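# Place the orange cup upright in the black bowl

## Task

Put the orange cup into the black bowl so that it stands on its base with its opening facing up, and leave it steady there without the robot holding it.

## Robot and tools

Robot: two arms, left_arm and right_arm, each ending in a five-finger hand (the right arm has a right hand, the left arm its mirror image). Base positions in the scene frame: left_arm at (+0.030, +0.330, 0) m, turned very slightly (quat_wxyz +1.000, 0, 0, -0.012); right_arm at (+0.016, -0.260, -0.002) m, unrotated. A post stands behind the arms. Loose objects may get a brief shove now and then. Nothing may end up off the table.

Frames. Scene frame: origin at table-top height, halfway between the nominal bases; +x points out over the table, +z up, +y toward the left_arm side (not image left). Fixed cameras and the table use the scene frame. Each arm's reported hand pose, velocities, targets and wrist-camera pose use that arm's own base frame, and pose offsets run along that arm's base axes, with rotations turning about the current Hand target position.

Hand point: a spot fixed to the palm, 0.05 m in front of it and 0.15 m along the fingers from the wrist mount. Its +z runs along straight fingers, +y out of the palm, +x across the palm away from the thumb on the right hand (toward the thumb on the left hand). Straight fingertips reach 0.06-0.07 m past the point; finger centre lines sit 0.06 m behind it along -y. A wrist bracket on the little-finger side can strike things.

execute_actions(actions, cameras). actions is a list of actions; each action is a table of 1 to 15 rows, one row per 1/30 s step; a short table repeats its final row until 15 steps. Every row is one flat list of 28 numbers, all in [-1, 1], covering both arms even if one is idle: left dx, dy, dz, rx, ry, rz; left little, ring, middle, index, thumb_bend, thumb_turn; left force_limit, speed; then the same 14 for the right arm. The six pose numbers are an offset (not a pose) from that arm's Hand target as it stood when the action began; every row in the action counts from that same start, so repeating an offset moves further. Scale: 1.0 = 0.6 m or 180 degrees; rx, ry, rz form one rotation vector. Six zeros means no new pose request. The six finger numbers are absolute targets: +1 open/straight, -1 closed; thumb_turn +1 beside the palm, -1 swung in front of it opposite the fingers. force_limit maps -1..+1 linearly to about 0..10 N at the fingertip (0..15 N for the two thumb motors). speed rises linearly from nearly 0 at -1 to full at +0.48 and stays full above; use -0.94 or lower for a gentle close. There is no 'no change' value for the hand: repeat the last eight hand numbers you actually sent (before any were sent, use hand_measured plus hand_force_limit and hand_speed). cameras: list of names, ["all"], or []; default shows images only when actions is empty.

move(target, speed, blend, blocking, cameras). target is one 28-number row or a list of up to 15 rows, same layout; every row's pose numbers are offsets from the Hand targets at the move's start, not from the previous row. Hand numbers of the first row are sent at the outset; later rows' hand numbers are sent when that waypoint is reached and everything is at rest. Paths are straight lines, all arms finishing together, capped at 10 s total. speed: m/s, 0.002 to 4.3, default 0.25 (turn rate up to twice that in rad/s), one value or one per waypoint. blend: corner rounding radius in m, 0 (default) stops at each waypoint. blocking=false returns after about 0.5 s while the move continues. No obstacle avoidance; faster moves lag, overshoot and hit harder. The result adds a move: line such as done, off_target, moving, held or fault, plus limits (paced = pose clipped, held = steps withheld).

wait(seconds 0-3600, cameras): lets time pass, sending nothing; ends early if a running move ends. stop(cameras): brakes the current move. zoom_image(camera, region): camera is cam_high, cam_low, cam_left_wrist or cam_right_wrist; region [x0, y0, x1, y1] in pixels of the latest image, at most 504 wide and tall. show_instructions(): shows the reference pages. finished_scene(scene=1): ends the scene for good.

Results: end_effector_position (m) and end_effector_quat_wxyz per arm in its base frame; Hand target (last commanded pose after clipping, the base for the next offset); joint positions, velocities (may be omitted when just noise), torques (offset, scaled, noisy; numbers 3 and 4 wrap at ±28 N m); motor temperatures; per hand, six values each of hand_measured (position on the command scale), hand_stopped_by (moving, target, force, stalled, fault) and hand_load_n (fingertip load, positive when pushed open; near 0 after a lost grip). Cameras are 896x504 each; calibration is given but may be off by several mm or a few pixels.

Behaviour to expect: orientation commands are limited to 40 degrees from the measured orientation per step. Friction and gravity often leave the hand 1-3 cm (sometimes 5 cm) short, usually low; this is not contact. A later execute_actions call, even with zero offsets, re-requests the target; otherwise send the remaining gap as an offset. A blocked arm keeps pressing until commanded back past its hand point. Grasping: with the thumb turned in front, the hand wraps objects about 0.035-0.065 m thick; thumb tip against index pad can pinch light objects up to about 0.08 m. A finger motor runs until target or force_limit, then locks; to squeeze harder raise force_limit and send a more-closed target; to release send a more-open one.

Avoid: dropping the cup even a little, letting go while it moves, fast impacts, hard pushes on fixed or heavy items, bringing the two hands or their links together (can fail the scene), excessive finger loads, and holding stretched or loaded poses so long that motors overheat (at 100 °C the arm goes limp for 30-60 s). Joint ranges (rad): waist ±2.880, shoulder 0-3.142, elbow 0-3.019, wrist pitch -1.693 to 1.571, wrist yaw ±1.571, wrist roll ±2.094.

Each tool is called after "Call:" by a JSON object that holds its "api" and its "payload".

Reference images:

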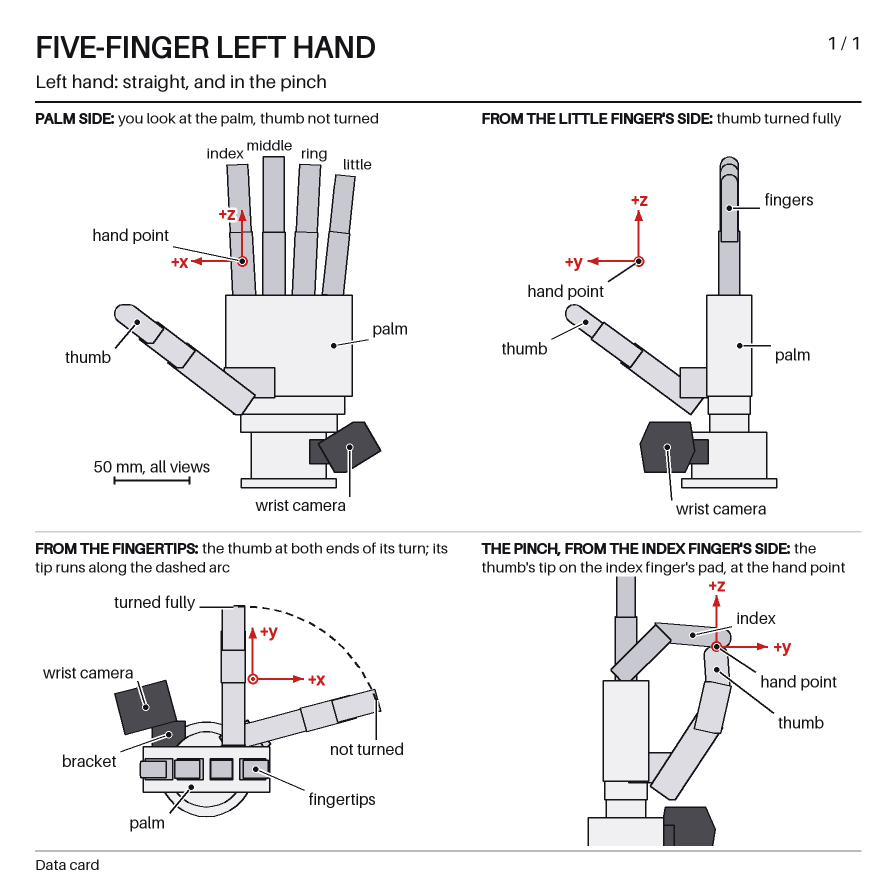

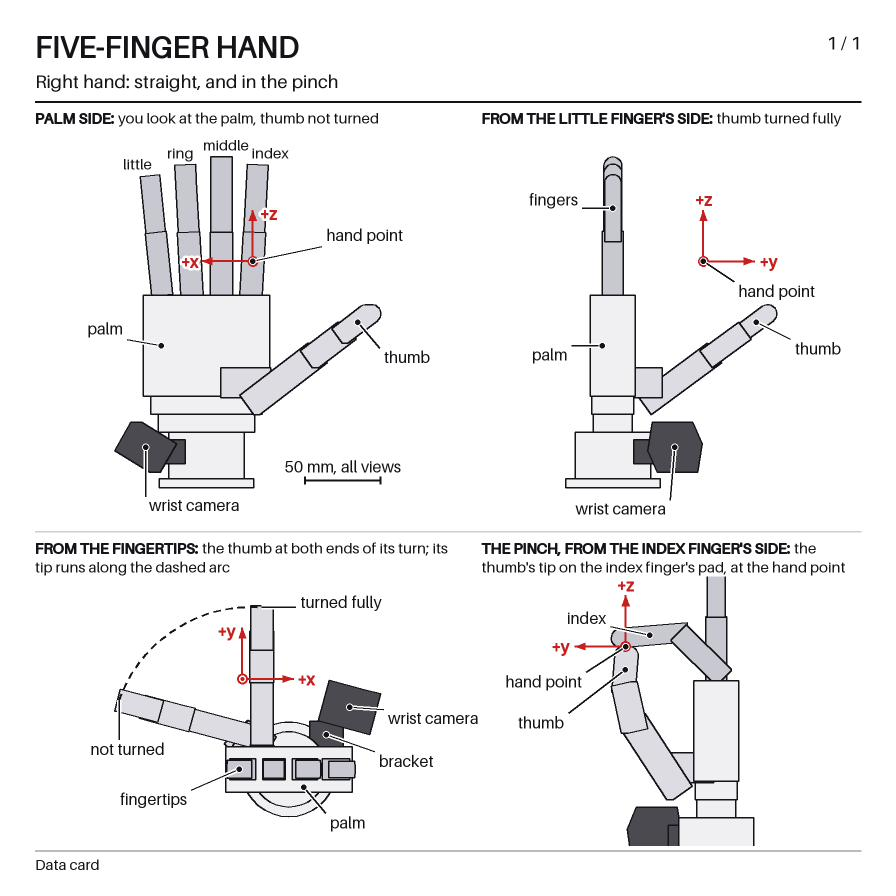

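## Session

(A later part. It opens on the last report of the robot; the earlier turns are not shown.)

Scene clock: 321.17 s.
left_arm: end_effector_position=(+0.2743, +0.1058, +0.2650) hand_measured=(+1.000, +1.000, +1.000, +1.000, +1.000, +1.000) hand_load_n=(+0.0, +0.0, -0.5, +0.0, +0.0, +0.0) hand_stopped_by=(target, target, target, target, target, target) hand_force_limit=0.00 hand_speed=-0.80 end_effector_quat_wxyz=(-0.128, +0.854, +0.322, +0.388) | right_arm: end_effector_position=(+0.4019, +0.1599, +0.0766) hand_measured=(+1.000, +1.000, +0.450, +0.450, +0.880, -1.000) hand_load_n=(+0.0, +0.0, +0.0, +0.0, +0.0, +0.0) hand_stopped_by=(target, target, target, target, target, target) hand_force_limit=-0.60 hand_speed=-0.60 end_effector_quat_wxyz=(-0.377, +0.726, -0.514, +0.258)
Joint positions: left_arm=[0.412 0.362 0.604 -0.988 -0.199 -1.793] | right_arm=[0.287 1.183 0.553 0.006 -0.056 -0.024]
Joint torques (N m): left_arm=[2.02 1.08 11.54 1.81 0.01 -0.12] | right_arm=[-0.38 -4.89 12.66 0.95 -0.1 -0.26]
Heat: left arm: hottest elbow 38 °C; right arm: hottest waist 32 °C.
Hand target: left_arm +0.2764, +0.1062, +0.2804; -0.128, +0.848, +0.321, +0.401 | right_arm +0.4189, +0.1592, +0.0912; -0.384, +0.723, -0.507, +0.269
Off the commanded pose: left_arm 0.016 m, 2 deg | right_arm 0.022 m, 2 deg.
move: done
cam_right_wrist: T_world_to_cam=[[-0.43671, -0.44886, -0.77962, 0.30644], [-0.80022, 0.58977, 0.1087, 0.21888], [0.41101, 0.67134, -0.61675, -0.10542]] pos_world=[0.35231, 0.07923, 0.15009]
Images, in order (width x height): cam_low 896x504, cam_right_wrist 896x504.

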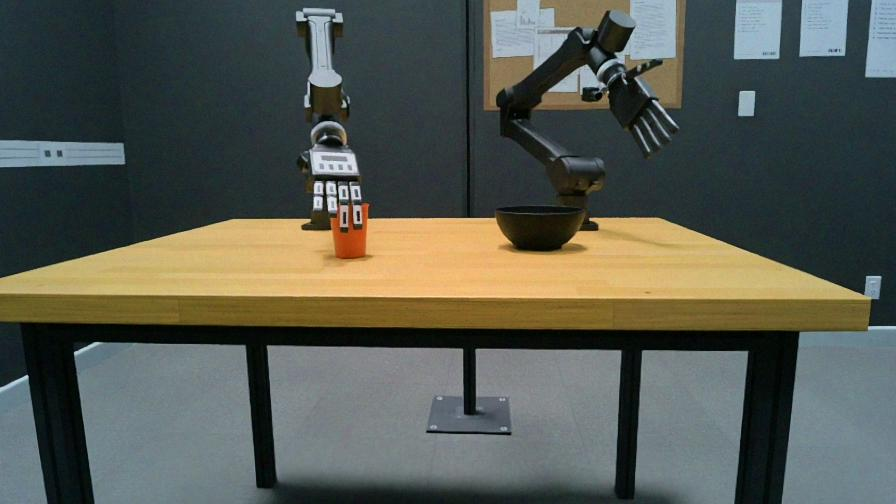

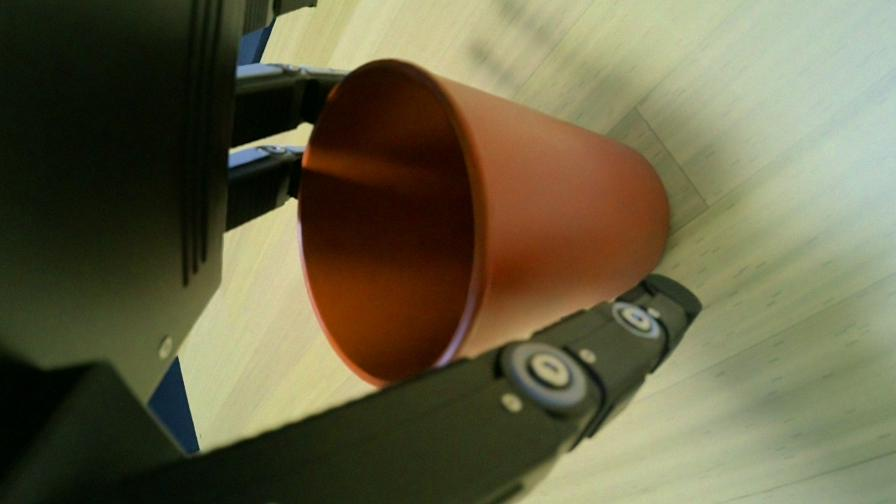

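Call:
{"api": "move", "payload": {"target": [0,0,0,0,0,0,1,1,1,1,1,1,0,-0.8,0,0,0,0,0,0,1,1,-0.3,-0.3,0.85,-1,-0.6,-0.93], "speed": 0.05, "cameras": ["cam_right_wrist","cam_low"]}}

Scene clock: 331.27 s.
left_arm: end_effector_position=(+0.2743, +0.1058, +0.2650) hand_measured=(+1.000, +1.000, +1.000, +1.000, +1.000, +1.000) hand_load_n=(+0.0, +0.0, +0.0, +0.0, -0.5, +0.0) hand_stopped_by=(target, target, target, target, target, target) hand_force_limit=0.00 hand_speed=-0.80 end_effector_quat_wxyz=(-0.128, +0.854, +0.322, +0.388) | right_arm: end_effector_position=(+0.4018, +0.1599, +0.0766) hand_measured=(+1.000, +1.000, +0.142, +0.156, +0.850, -1.000) hand_load_n=(+0.0, +0.0, +2.0, +2.5, +2.5, +0.0) hand_stopped_by=(target, target, force, force, target, target) hand_force_limit=-0.60 hand_speed=-0.93 end_effector_quat_wxyz=(-0.377, +0.727, -0.514, +0.258)
Joint positions: left_arm=[0.412 0.362 0.604 -0.988 -0.199 -1.793] | right_arm=[0.287 1.183 0.553 0.006 -0.056 -0.025]
Joint torques (N m): left_arm=[1.85 1.2 11.59 1.83 0.02 -0.12] | right_arm=[-0.38 -4.84 12.67 0.92 -0.09 -0.26]
Heat: left arm: hottest elbow 38 °C; right arm: hottest waist 32 °C.
Hand target: left_arm +0.2764, +0.1062, +0.2804; -0.128, +0.848, +0.321, +0.401 | right_arm +0.4189, +0.1593, +0.0912; -0.384, +0.723, -0.507, +0.269
Off the commanded pose: left_arm 0.016 m, 2 deg | right_arm 0.022 m, 2 deg.
move: done
cam_right_wrist: T_world_to_cam=[[-0.43653, -0.44915, -0.77956, 0.30643], [-0.80048, 0.58944, 0.10863, 0.21895], [0.4107, 0.67144, -0.61684, -0.10538]] pos_world=[0.35231, 0.07933, 0.15009]
Images, in order (width x height): cam_low 896x504, cam_right_wrist 896x504.

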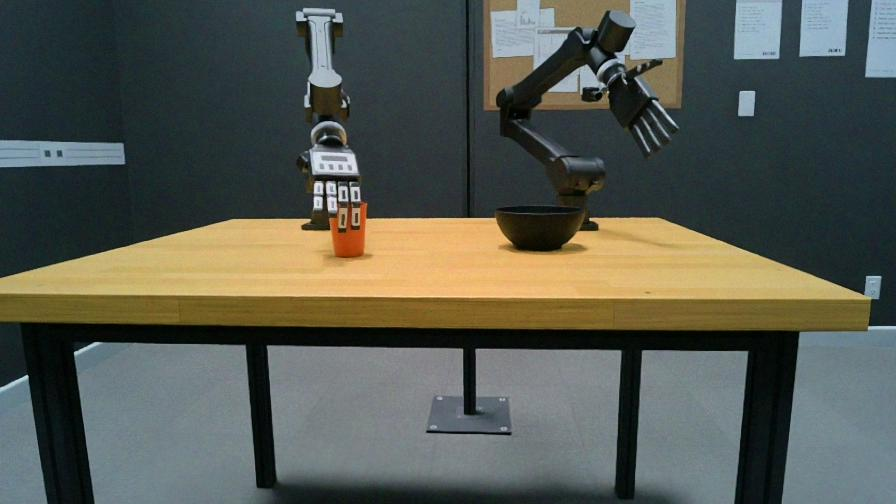

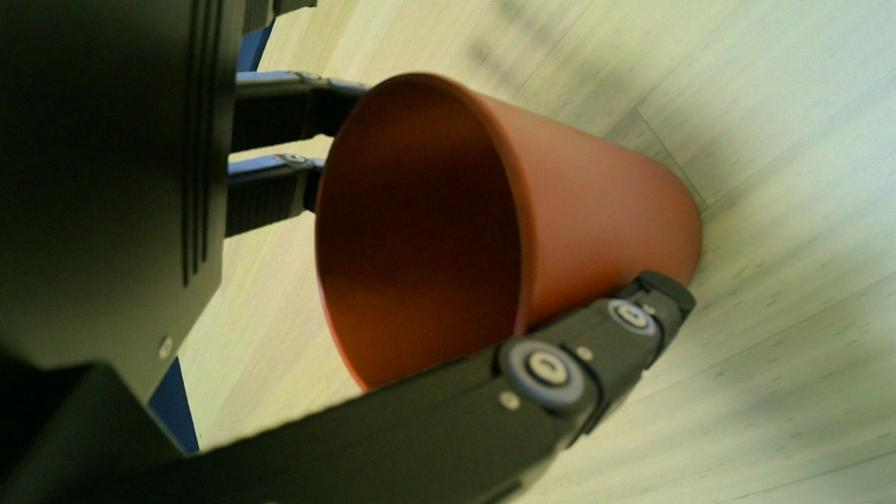

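Call:
{"api": "zoom_image", "payload": {"camera": "cam_low", "region": [290, 140, 410, 280]}}

Call:
{"api": "wait", "payload": {"seconds": 0.1, "cameras": ["cam_high"]}}

Call:
{"api": "zoom_image", "payload": {"camera": "cam_high", "region": [430, 140, 530, 260]}}

Scaled by 3.600.

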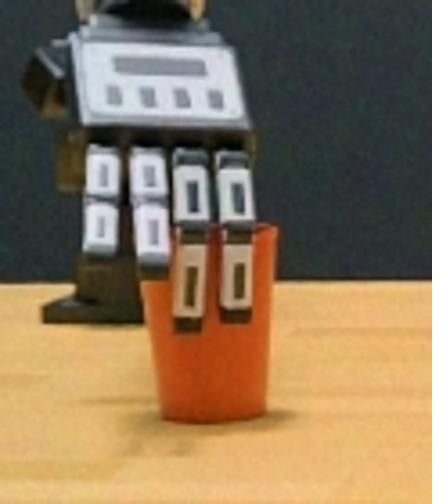

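Scene clock: 349.17 s.
left_arm: end_effector_position=(+0.2743, +0.1058, +0.2650) hand_measured=(+1.000, +1.000, +1.000, +1.000, +1.000, +1.000) hand_load_n=(+0.0, +0.0, +0.0, +0.0, +0.0, +0.0) hand_stopped_by=(target, target, target, target, target, target) hand_force_limit=0.00 hand_speed=-0.80 end_effector_quat_wxyz=(-0.128, +0.854, +0.322, +0.388) | right_arm: end_effector_position=(+0.4018, +0.1599, +0.0766) hand_measured=(+1.000, +1.000, +0.142, +0.156, +0.850, -1.000) hand_load_n=(+0.0, +0.0, +2.0, +2.0, +2.5, +0.0) hand_stopped_by=(target, target, force, force, target, target) hand_force_limit=-0.60 hand_speed=-0.93 end_effector_quat_wxyz=(-0.377, +0.727, -0.514, +0.258)
Joint positions: left_arm=[0.412 0.362 0.604 -0.988 -0.199 -1.793] | right_arm=[0.287 1.183 0.553 0.006 -0.056 -0.025]
Joint torques (N m): left_arm=[2.08 1.03 11.55 1.76 0.01 -0.12] | right_arm=[-0.38 -4.89 12.66 0.96 -0.09 -0.26]
Heat: left arm: hottest elbow 39 °C; right arm: hottest elbow 33 °C.
Hand target: left_arm +0.2764, +0.1062, +0.2804; -0.128, +0.848, +0.321, +0.401 | right_arm +0.4189, +0.1593, +0.0912; -0.384, +0.723, -0.507, +0.269
Off the commanded pose: left_arm 0.016 m, 2 deg | right_arm 0.022 m, 2 deg.
wait: 0.10 s; at rest from the start

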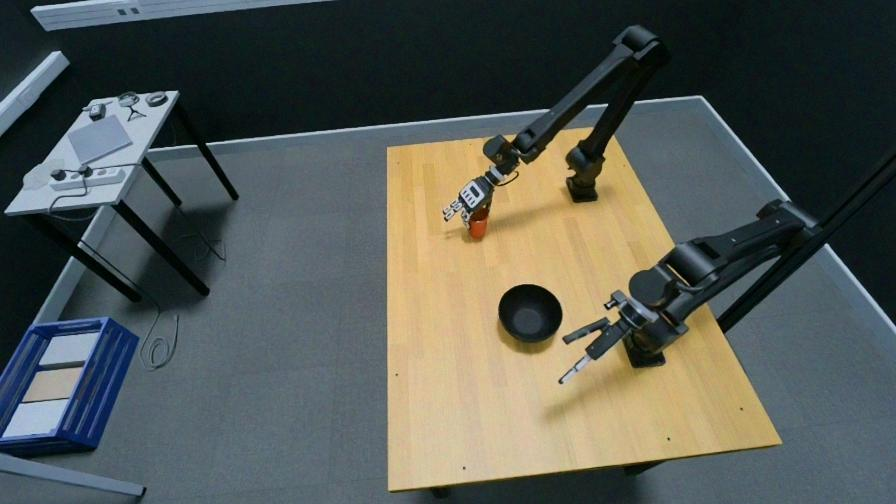

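Scaled by 4.200.

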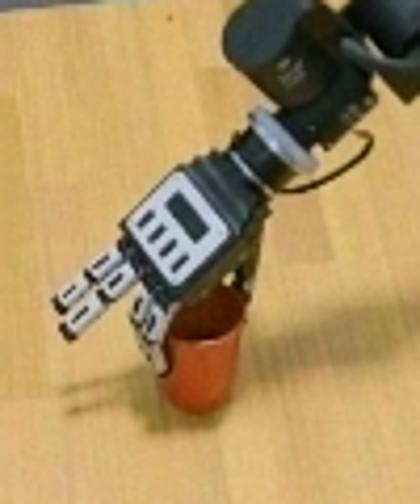

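Call:
{"api": "move", "payload": {"target": [0,0,0,0,0,0,1,1,1,1,1,1,0,-0.8,0,0,0,0,0,0,1,1,-0.32,-0.32,0.85,-1,-0.4,-0.93], "speed": 0.05, "cameras": []}}

Call:
{"api": "move", "payload": {"target": [0,0,0,0,0,0,1,1,1,1,1,1,0,-0.8,-0.01,0.0,0.06,0,0,0,1,1,-0.32,-0.32,0.85,-1,-0.4,-0.93], "speed": 0.05, "cameras": ["cam_right_wrist","cam_low","cam_high"]}}

Scene clock: 361.70 s.
left_arm: end_effector_position=(+0.2743, +0.1058, +0.2650) hand_measured=(+1.000, +1.000, +1.000, +1.000, +1.000, +1.000) hand_load_n=(+0.0, +0.0, +0.0, +0.0, +0.0, +0.0) hand_stopped_by=(target, target, target, target, target, target) hand_force_limit=0.00 hand_speed=-0.80 end_effector_quat_wxyz=(-0.128, +0.854, +0.322, +0.388) | right_arm: end_effector_position=(+0.4018, +0.1599, +0.0766) hand_measured=(+1.000, +1.000, +0.138, +0.150, +0.852, -1.000) hand_load_n=(+0.0, +0.0, +3.5, +3.5, +4.0, +0.0) hand_stopped_by=(target, target, force, force, target, target) hand_force_limit=-0.40 hand_speed=-0.93 end_effector_quat_wxyz=(-0.377, +0.727, -0.514, +0.258)
Joint positions: left_arm=[0.412 0.362 0.604 -0.988 -0.199 -1.793] | right_arm=[0.287 1.183 0.553 0.006 -0.056 -0.025]
Joint torques (N m): left_arm=[1.96 1.08 11.56 1.74 0.01 -0.13] | right_arm=[-0.38 -4.89 12.67 0.95 -0.09 -0.26]
Heat: left arm: hottest elbow 39 °C; right arm: hottest elbow 33 °C.
Hand target: left_arm +0.2764, +0.1062, +0.2804; -0.128, +0.848, +0.321, +0.401 | right_arm +0.4189, +0.1593, +0.0912; -0.384, +0.723, -0.507, +0.269
Off the commanded pose: left_arm 0.016 m, 2 deg | right_arm 0.022 m, 2 deg.
move: done

Scene clock: 363.03 s.
left_arm: end_effector_position=(+0.2743, +0.1058, +0.2650) hand_measured=(+1.000, +1.000, +1.000, +1.000, +1.000, +1.000) hand_load_n=(+0.0, +0.0, +0.0, +0.5, +0.0, +0.0) hand_stopped_by=(target, target, target, target, target, target) hand_force_limit=0.00 hand_speed=-0.80 end_effector_quat_wxyz=(-0.128, +0.854, +0.322, +0.388) | right_arm: end_effector_position=(+0.3924, +0.1571, +0.0969) hand_measured=(+1.000, +1.000, +0.138, +0.150, +0.852, -1.000) hand_load_n=(+0.0, -0.5, +3.0, +3.5, +4.0, +0.0) hand_stopped_by=(target, target, force, force, target, target) hand_force_limit=-0.40 hand_speed=-0.93 end_effector_quat_wxyz=(-0.366, +0.732, -0.518, +0.249)
Joint positions: left_arm=[0.412 0.362 0.604 -0.988 -0.199 -1.793] | right_arm=[0.287 1.118 0.587 -0.123 -0.056 -0.025]
Joint torques (N m): left_arm=[1.96 0.97 11.6 1.73 0.02 -0.11] | right_arm=[0.09 -6.18 14.32 0.84 0.07 -0.23]
Heat: left arm: hottest elbow 39 °C; right arm: hottest elbow 33 °C.
Hand target: left_arm +0.2764, +0.1062, +0.2804; -0.128, +0.848, +0.321, +0.401 | right_arm +0.4129, +0.1593, +0.1272; -0.384, +0.723, -0.507, +0.269
Off the commanded pose: left_arm 0.016 m, 2 deg | right_arm 0.037 m, 3 deg.
move: off_target (right_arm)
cam_right_wrist: T_world_to_cam=[[-0.45876, -0.45569, -0.76282, 0.325], [-0.7971, 0.59042, 0.12668, 0.20764], [0.39265, 0.66615, -0.63409, -0.07752]] pos_world=[0.34505, 0.07714, 0.17246]
Images, in order (width x height): cam_high 896x504, cam_low 896x504, cam_right_wrist 896x504.

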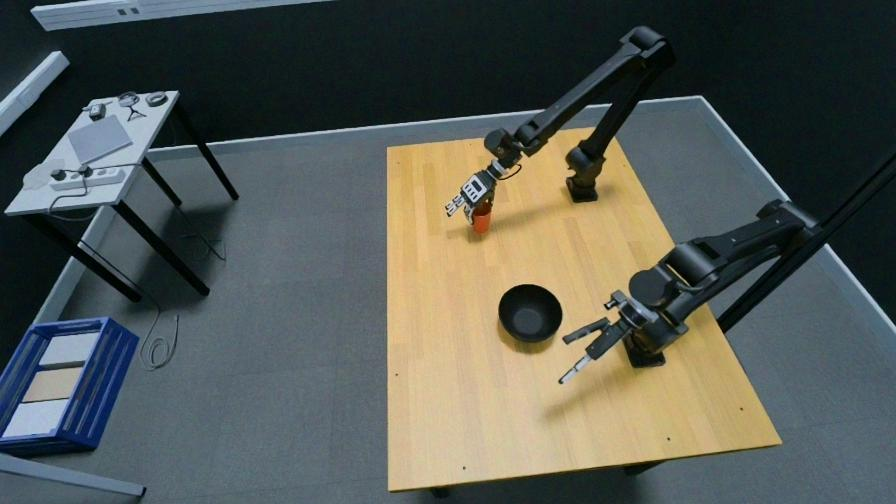

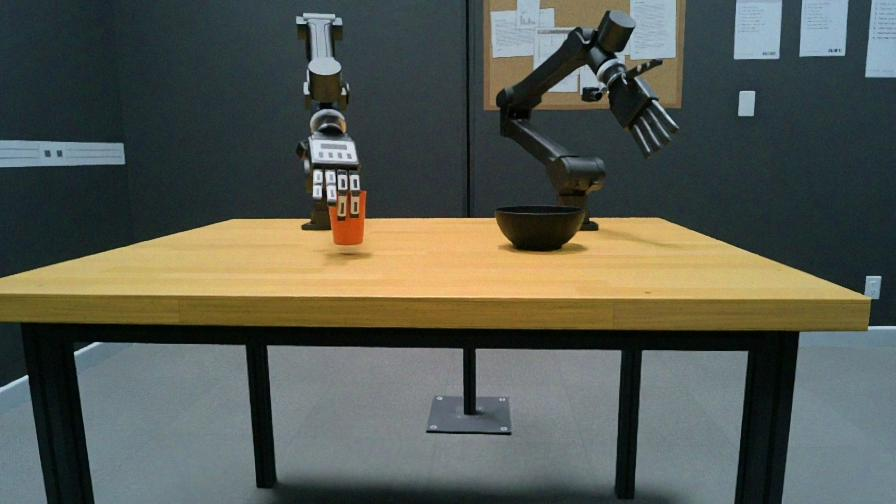

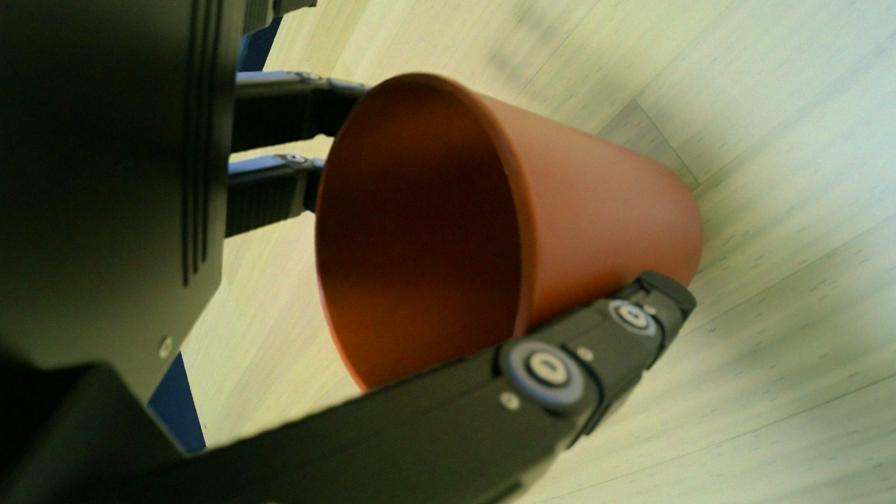

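Call:
{"api": "move", "payload": {"target": [[0,0.1,0.03,0,0,0,1,1,1,1,1,1,0,-0.8,-0.0217,0,0.1467,0,0,0,1,1,-0.32,-0.32,0.85,-1,-0.4,-0.93],[0,0.1,0.03,0,0,0,1,1,1,1,1,1,0,-0.8,-0.2015,0.583,0.1467,0,0,0.209,1,1,-0.32,-0.32,0.85,-1,-0.4,-0.93]], "speed": [0.08,0.15], "blend": [0.02,0], "cameras": ["all"]}}

Scene clock: 414.13 s.
left_arm: end_effector_position=(+0.2708, +0.1575, +0.2687) hand_measured=(+1.000, +1.000, +1.000, +1.000, +1.000, +1.000) hand_load_n=(+0.5, +0.0, +0.0, +0.0, +0.0, +0.0) hand_stopped_by=(target, target, target, target, target, target) hand_force_limit=0.00 hand_speed=-0.80 end_effector_quat_wxyz=(-0.116, +0.859, +0.326, +0.377) | right_arm: end_effector_position=(+0.2825, +0.4873, +0.1856) hand_measured=(+1.000, +1.000, +0.138, +0.150, +0.852, -1.000) hand_load_n=(+0.0, +0.0, +3.5, +3.5, +4.0, +0.0) hand_stopped_by=(target, target, force, force, target, target) hand_force_limit=-0.40 hand_speed=-0.93 end_effector_quat_wxyz=(-0.422, +0.859, -0.260, +0.123)
Joint positions: left_arm=[0.774 0.476 0.644 -0.93 0.082 -1.556] | right_arm=[0.989 1.399 1.085 -0.346 -0.003 0.009]
Joint torques (N m): left_arm=[2.67 0.79 13.75 2.36 0.32 -0.05] | right_arm=[1.08 -9.99 15.64 1.57 -0.05 -0.23]
Heat: left arm: hottest elbow 39 °C; right arm: hottest elbow 36 °C.
Hand target: left_arm +0.2763, +0.1663, +0.2984; -0.128, +0.848, +0.321, +0.401 | right_arm +0.2922, +0.5090, +0.2151; -0.451, +0.848, -0.247, +0.131
Off the commanded pose: left_arm 0.032 m, 3 deg | right_arm 0.038 m, 4 deg.
move: off_target (left_arm, right_arm)
cam_left_wrist: T_world_to_cam=[[-0.48531, 0.85787, 0.16894, -0.04752], [0.27358, -0.03453, 0.96123, -0.33111], [0.83044, 0.51271, -0.21793, -0.13321]] pos_world=[0.17814, 0.09763, 0.29727]
cam_right_wrist: T_world_to_cam=[[-0.09489, -0.64658, -0.75692, 0.48187], [-0.99206, -0.00166, 0.12578, 0.25761], [-0.08258, 0.76284, -0.64129, -0.10954]] pos_world=[0.29224, 0.39556, 0.26209]

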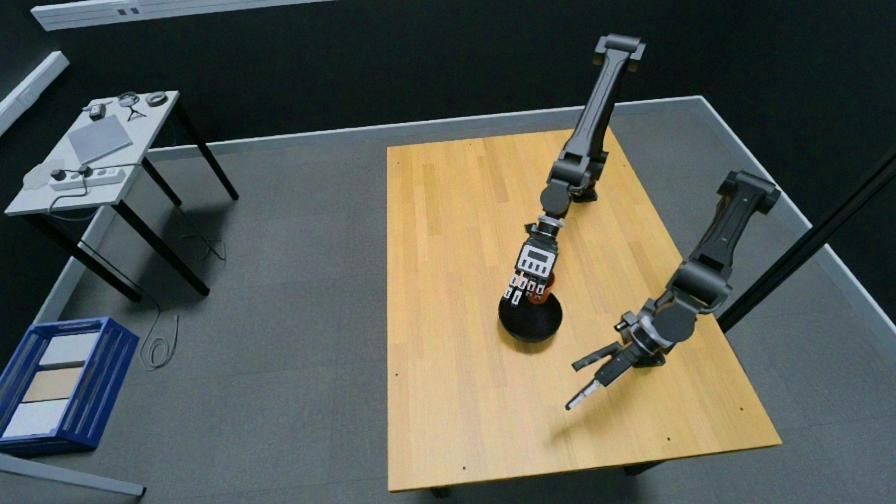

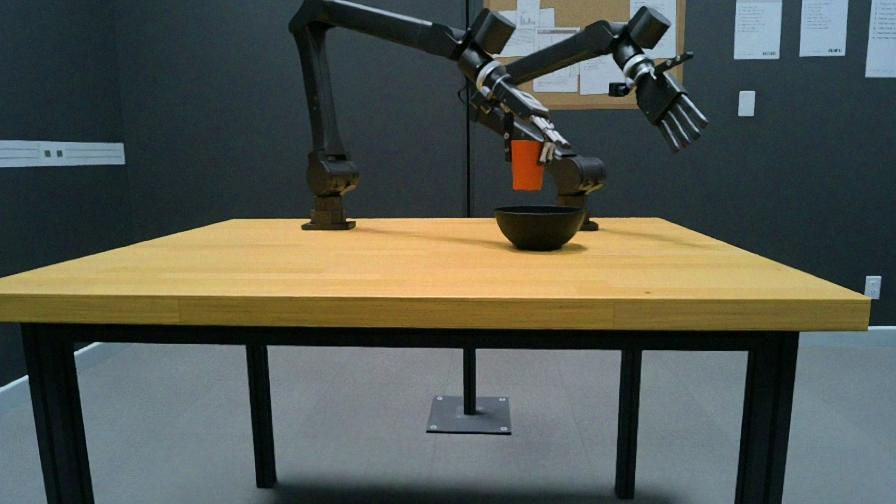

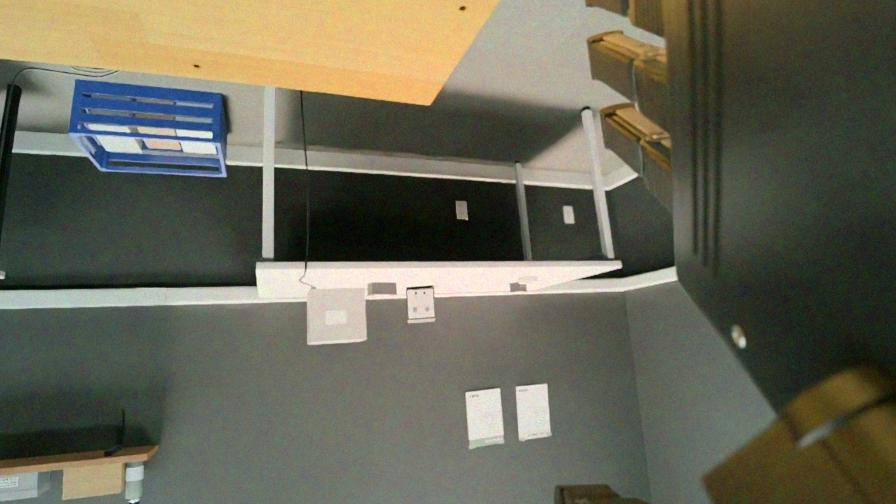

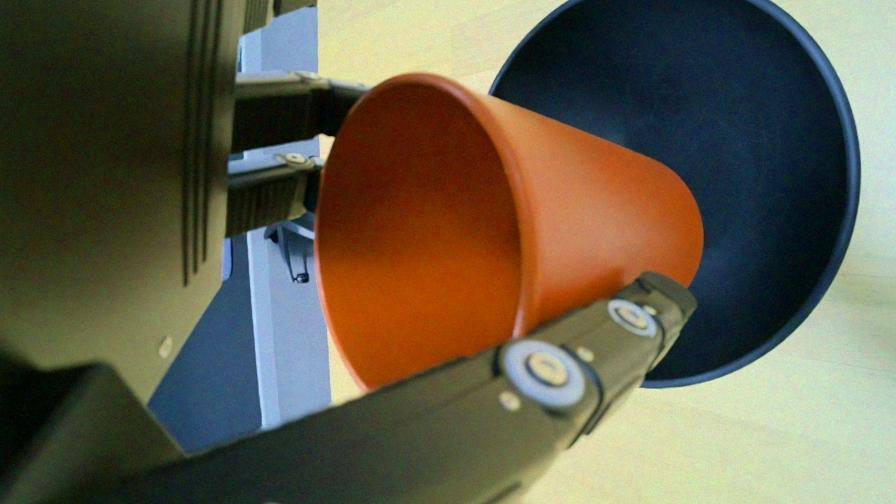

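Call:
{"api": "zoom_image", "payload": {"camera": "cam_low", "region": [470, 110, 630, 260]}}

Call:
{"api": "zoom_image", "payload": {"camera": "cam_high", "region": [480, 200, 600, 360]}}

Call:
{"api": "zoom_image", "payload": {"camera": "cam_right_wrist", "region": [420, 0, 896, 420]}}

Scaled by 3.150.

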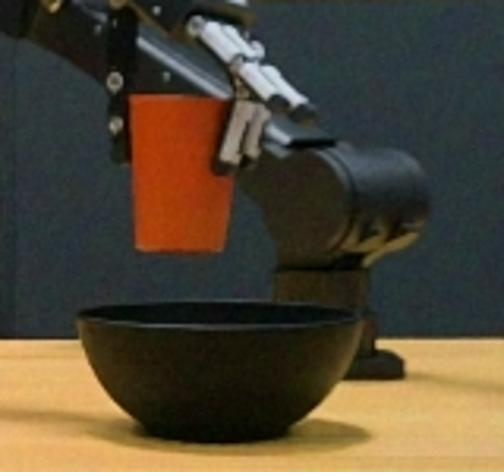

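Scaled by 3.150.

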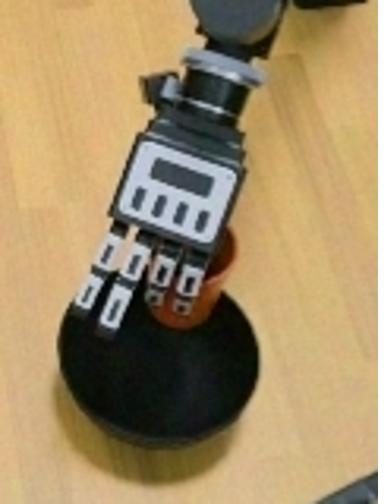

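Scaled by 1.059.

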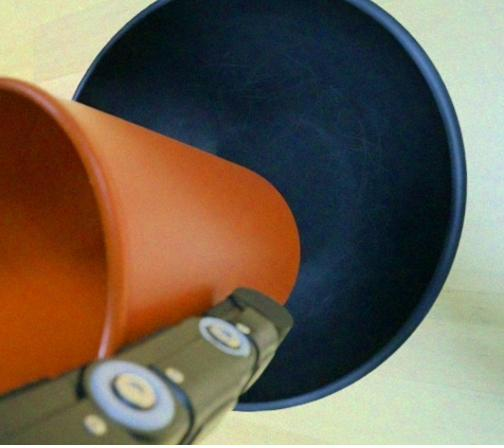

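Call:
{"api": "move", "payload": {"target": [0,0,0,0,0,0,1,1,1,1,1,1,0,-0.8,0.04,0.035,-0.0167,0,0,0,1,1,-0.32,-0.32,0.85,-1,-0.4,-0.93], "speed": 0.06, "cameras": ["cam_right_wrist","cam_low","cam_high"]}}

Call:
{"api": "zoom_image", "payload": {"camera": "cam_low", "region": [470, 110, 630, 260]}}

Call:
{"api": "zoom_image", "payload": {"camera": "cam_high", "region": [480, 220, 600, 360]}}

Scene clock: 539.37 s.
left_arm: end_effector_position=(+0.2708, +0.1575, +0.2687) hand_measured=(+1.000, +1.000, +1.000, +1.000, +1.000, +1.000) hand_load_n=(+0.0, +0.0, +0.0, +0.0, +0.0, +0.0) hand_stopped_by=(target, target, target, target, target, target) hand_force_limit=0.00 hand_speed=-0.80 end_effector_quat_wxyz=(-0.116, +0.859, +0.326, +0.377) | right_arm: end_effector_position=(+0.2970, +0.5131, +0.1754) hand_measured=(+1.000, +1.000, +0.138, +0.150, +0.852, -1.000) hand_load_n=(+0.0, +0.0, +3.0, +3.5, +4.0, +0.5) hand_stopped_by=(target, target, force, force, target, target) hand_force_limit=-0.40 hand_speed=-0.93 end_effector_quat_wxyz=(-0.422, +0.862, -0.255, +0.118)
Joint positions: left_arm=[0.774 0.476 0.644 -0.93 0.082 -1.556] | right_arm=[0.989 1.485 1.149 -0.327 -0.016 0.002]
Joint torques (N m): left_arm=[2.84 0.73 13.76 2.3 0.33 -0.05] | right_arm=[-0.26 -11.34 15.5 1.65 -0.08 -0.26]
Motor temperatures (°C): left_arm=[25 29 42 27 25 24] | right_arm=[31 30 39 24 27 23]
Heat: left arm: hottest elbow 42 °C; right arm: hottest elbow 39 °C.
Hand target: left_arm +0.2763, +0.1663, +0.2984; -0.128, +0.848, +0.321, +0.401 | right_arm +0.3162, +0.5300, +0.2052; -0.451, +0.848, -0.247, +0.131
Off the commanded pose: left_arm 0.031 m, 3 deg | right_arm 0.039 m, 4 deg.
move: off_target (right_arm)
cam_right_wrist: T_world_to_cam=[[-0.0882, -0.6485, -0.75608, 0.49116], [-0.99147, -0.01594, 0.12933, 0.27979], [-0.09592, 0.76104, -0.64157, -0.12966]] pos_world=[0.30829, 0.42166, 0.25199]
Images, in order (width x height): cam_high 896x504, cam_low 896x504, cam_right_wrist 896x504.

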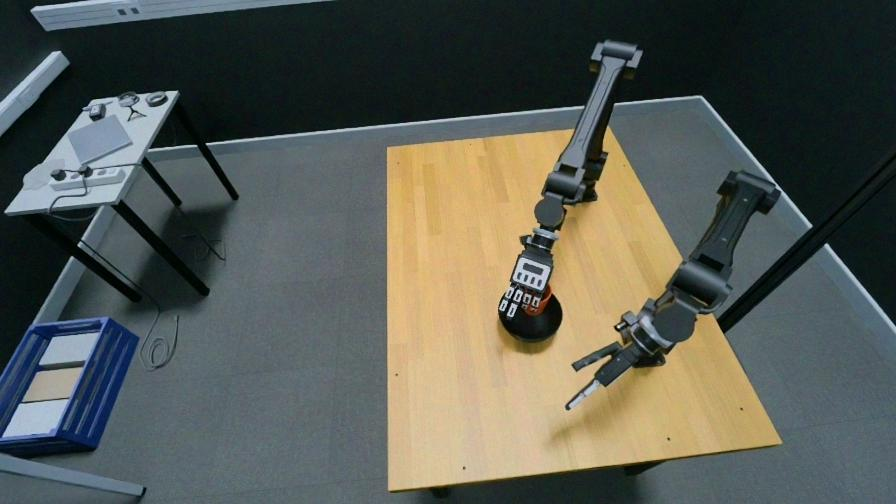

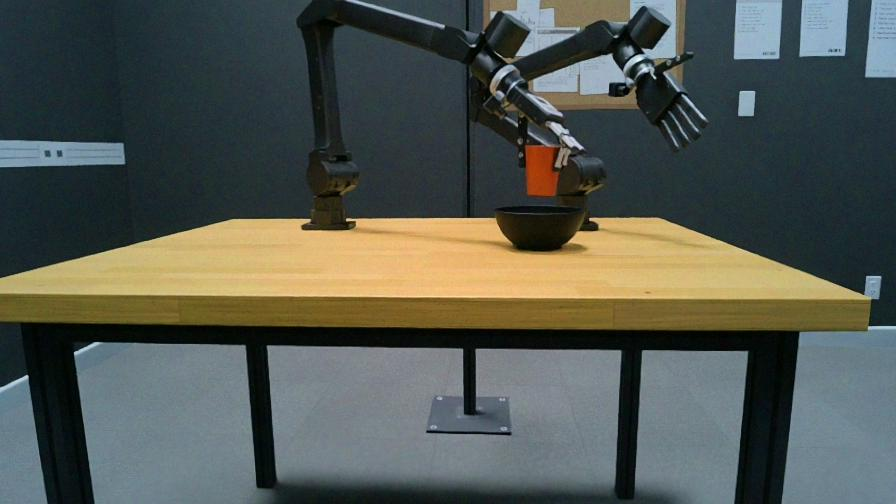

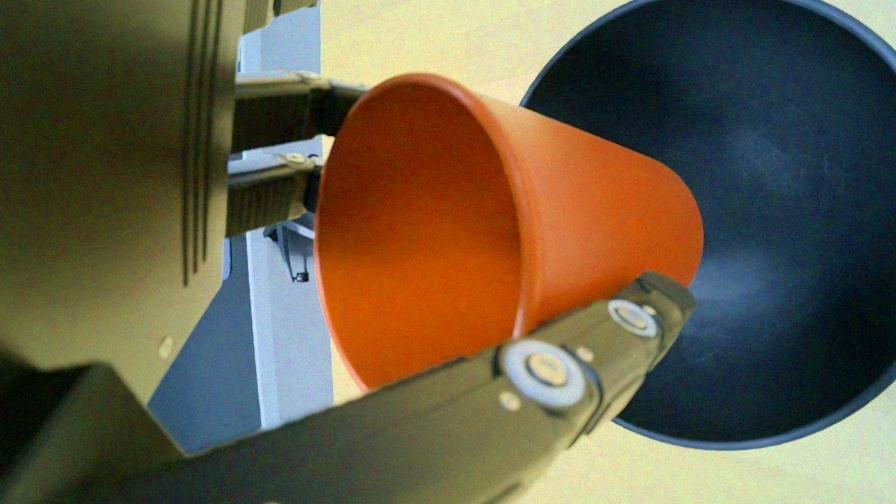

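Scaled by 3.150.

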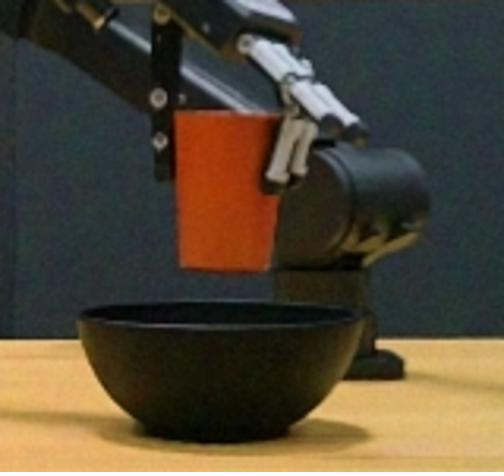

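Scaled by 3.600.

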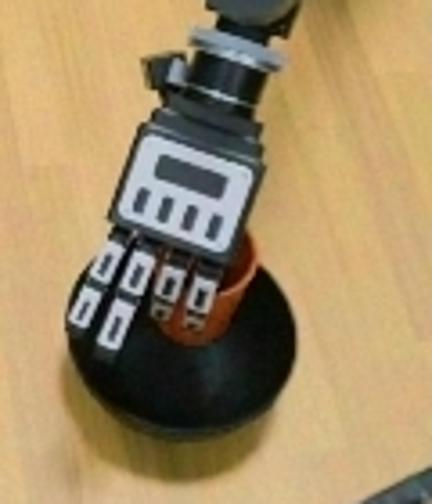

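Call:
{"api": "move", "payload": {"target": [0,0,0,0,0,0,1,1,1,1,1,1,0,-0.8,-0.008,-0.015,-0.045,0.0093,-0.006,0,1,1,-0.32,-0.32,0.85,-1,-0.4,-0.93], "speed": 0.05, "cameras": []}}

Scene clock: 595.30 s.
left_arm: end_effector_position=(+0.2708, +0.1575, +0.2687) hand_measured=(+1.000, +1.000, +1.000, +1.000, +1.000, +1.000) hand_load_n=(+0.0, +0.0, +0.0, +0.0, +0.0, +0.0) hand_stopped_by=(target, target, target, target, target, target) hand_force_limit=0.00 hand_speed=-0.80 end_effector_quat_wxyz=(-0.116, +0.859, +0.326, +0.377) | right_arm: end_effector_position=(+0.3014, +0.5196, +0.1696) hand_measured=(+1.000, +1.000, +0.138, +0.150, +0.852, -1.000) hand_load_n=(+0.0, +0.0, +3.0, +3.5, +4.0, +0.0) hand_stopped_by=(target, target, force, force, target, target) hand_force_limit=-0.40 hand_speed=-0.93 end_effector_quat_wxyz=(-0.454, +0.846, -0.249, +0.127)
Joint positions: left_arm=[0.774 0.476 0.644 -0.93 0.082 -1.556] | right_arm=[0.988 1.485 1.095 -0.198 -0.019 0.001]
Joint torques (N m): left_arm=[2.96 0.91 13.75 2.32 0.33 -0.06] | right_arm=[-0.44 -11.87 11.18 1.76 -0.08 -0.26]
Heat: left arm: hottest elbow 43 °C; right arm: hottest elbow 43 °C.
Hand target: left_arm +0.2763, +0.1663, +0.2984; -0.128, +0.848, +0.321, +0.401 | right_arm +0.3114, +0.5210, +0.1783; -0.465, +0.840, -0.245, +0.135
Off the commanded pose: left_arm 0.031 m, 3 deg | right_arm 0.013 m, 2 deg.
move: off_target (right_arm)

Call:
{"api": "move", "payload": {"target": [0,0,0,0,0,0,1,1,1,1,1,1,0,-0.8,-0.002,-0.02,-0.033,-0.0093,0.006,0,1,1,-0.32,-0.32,0.85,-1,-0.4,-0.93], "speed": 0.05, "cameras": ["cam_low","cam_high"]}}

Call:
{"api": "zoom_image", "payload": {"camera": "cam_low", "region": [470, 110, 630, 260]}}

Call:
{"api": "zoom_image", "payload": {"camera": "cam_high", "region": [480, 220, 600, 360]}}

Scene clock: 605.33 s.
left_arm: end_effector_position=(+0.2708, +0.1575, +0.2687) hand_measured=(+1.000, +1.000, +1.000, +1.000, +1.000, +1.000) hand_load_n=(+0.0, +0.0, +0.0, +0.0, +0.0, +0.0) hand_stopped_by=(target, target, target, target, target, target) hand_force_limit=0.00 hand_speed=-0.80 end_effector_quat_wxyz=(-0.116, +0.859, +0.326, +0.377) | right_arm: end_effector_position=(+0.3007, +0.5077, +0.1536) hand_measured=(+1.000, +1.000, +0.138, +0.150, +0.852, -1.000) hand_load_n=(+0.0, +0.0, +3.0, +3.0, +4.0, +0.0) hand_stopped_by=(target, target, force, force, target, target) hand_force_limit=-0.40 hand_speed=-0.93 end_effector_quat_wxyz=(-0.442, +0.852, -0.252, +0.124)
Joint positions: left_arm=[0.774 0.476 0.644 -0.93 0.082 -1.556] | right_arm=[0.976 1.485 1.065 -0.196 -0.028 -0.006]
Joint torques (N m): left_arm=[2.96 0.91 13.78 2.32 0.33 -0.05] | right_arm=[-0.32 -11.34 10.95 1.73 -0.1 -0.27]
Heat: left arm: hottest elbow 43 °C; right arm: hottest elbow 41 °C.
Hand target: left_arm +0.2763, +0.1663, +0.2984; -0.128, +0.848, +0.321, +0.401 | right_arm +0.3101, +0.5090, +0.1584; -0.451, +0.848, -0.247, +0.131
Off the commanded pose: left_arm 0.031 m, 3 deg | right_arm 0.011 m, 1 deg.
move: off_target (right_arm)
Images, in order (width x height): cam_high 896x504, cam_low 896x504.

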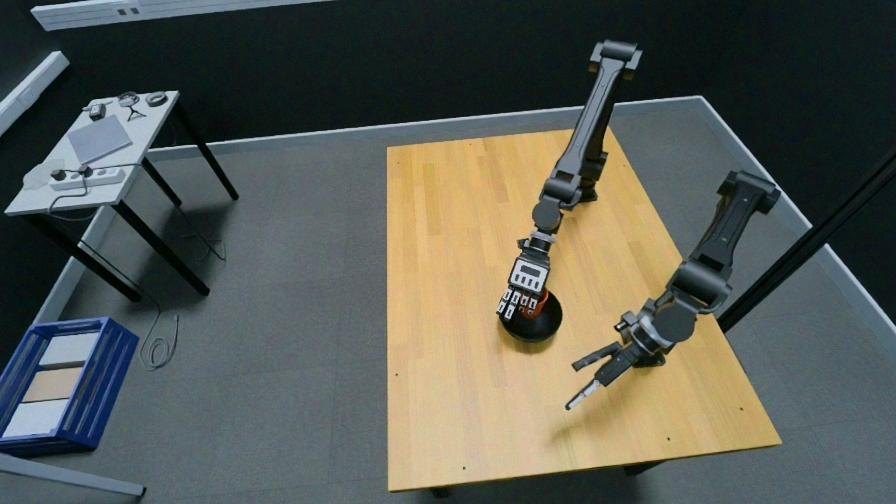

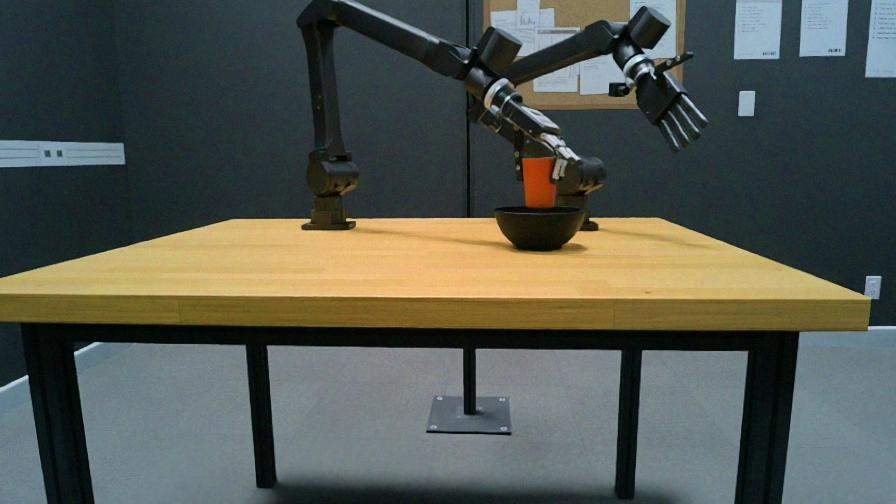

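Scaled by 3.150.

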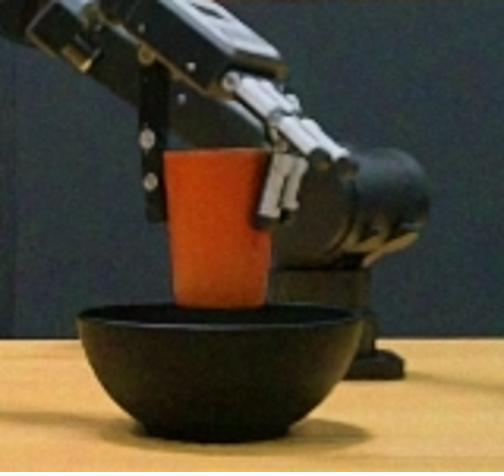

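Scaled by 3.600.

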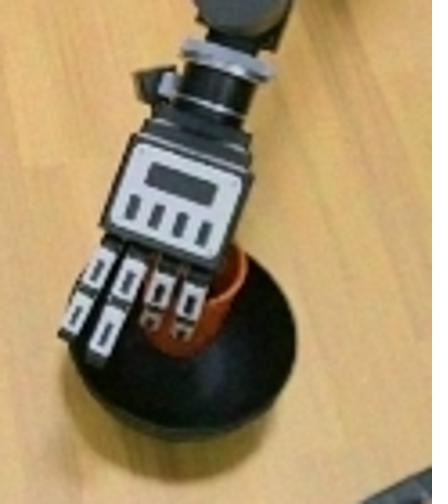

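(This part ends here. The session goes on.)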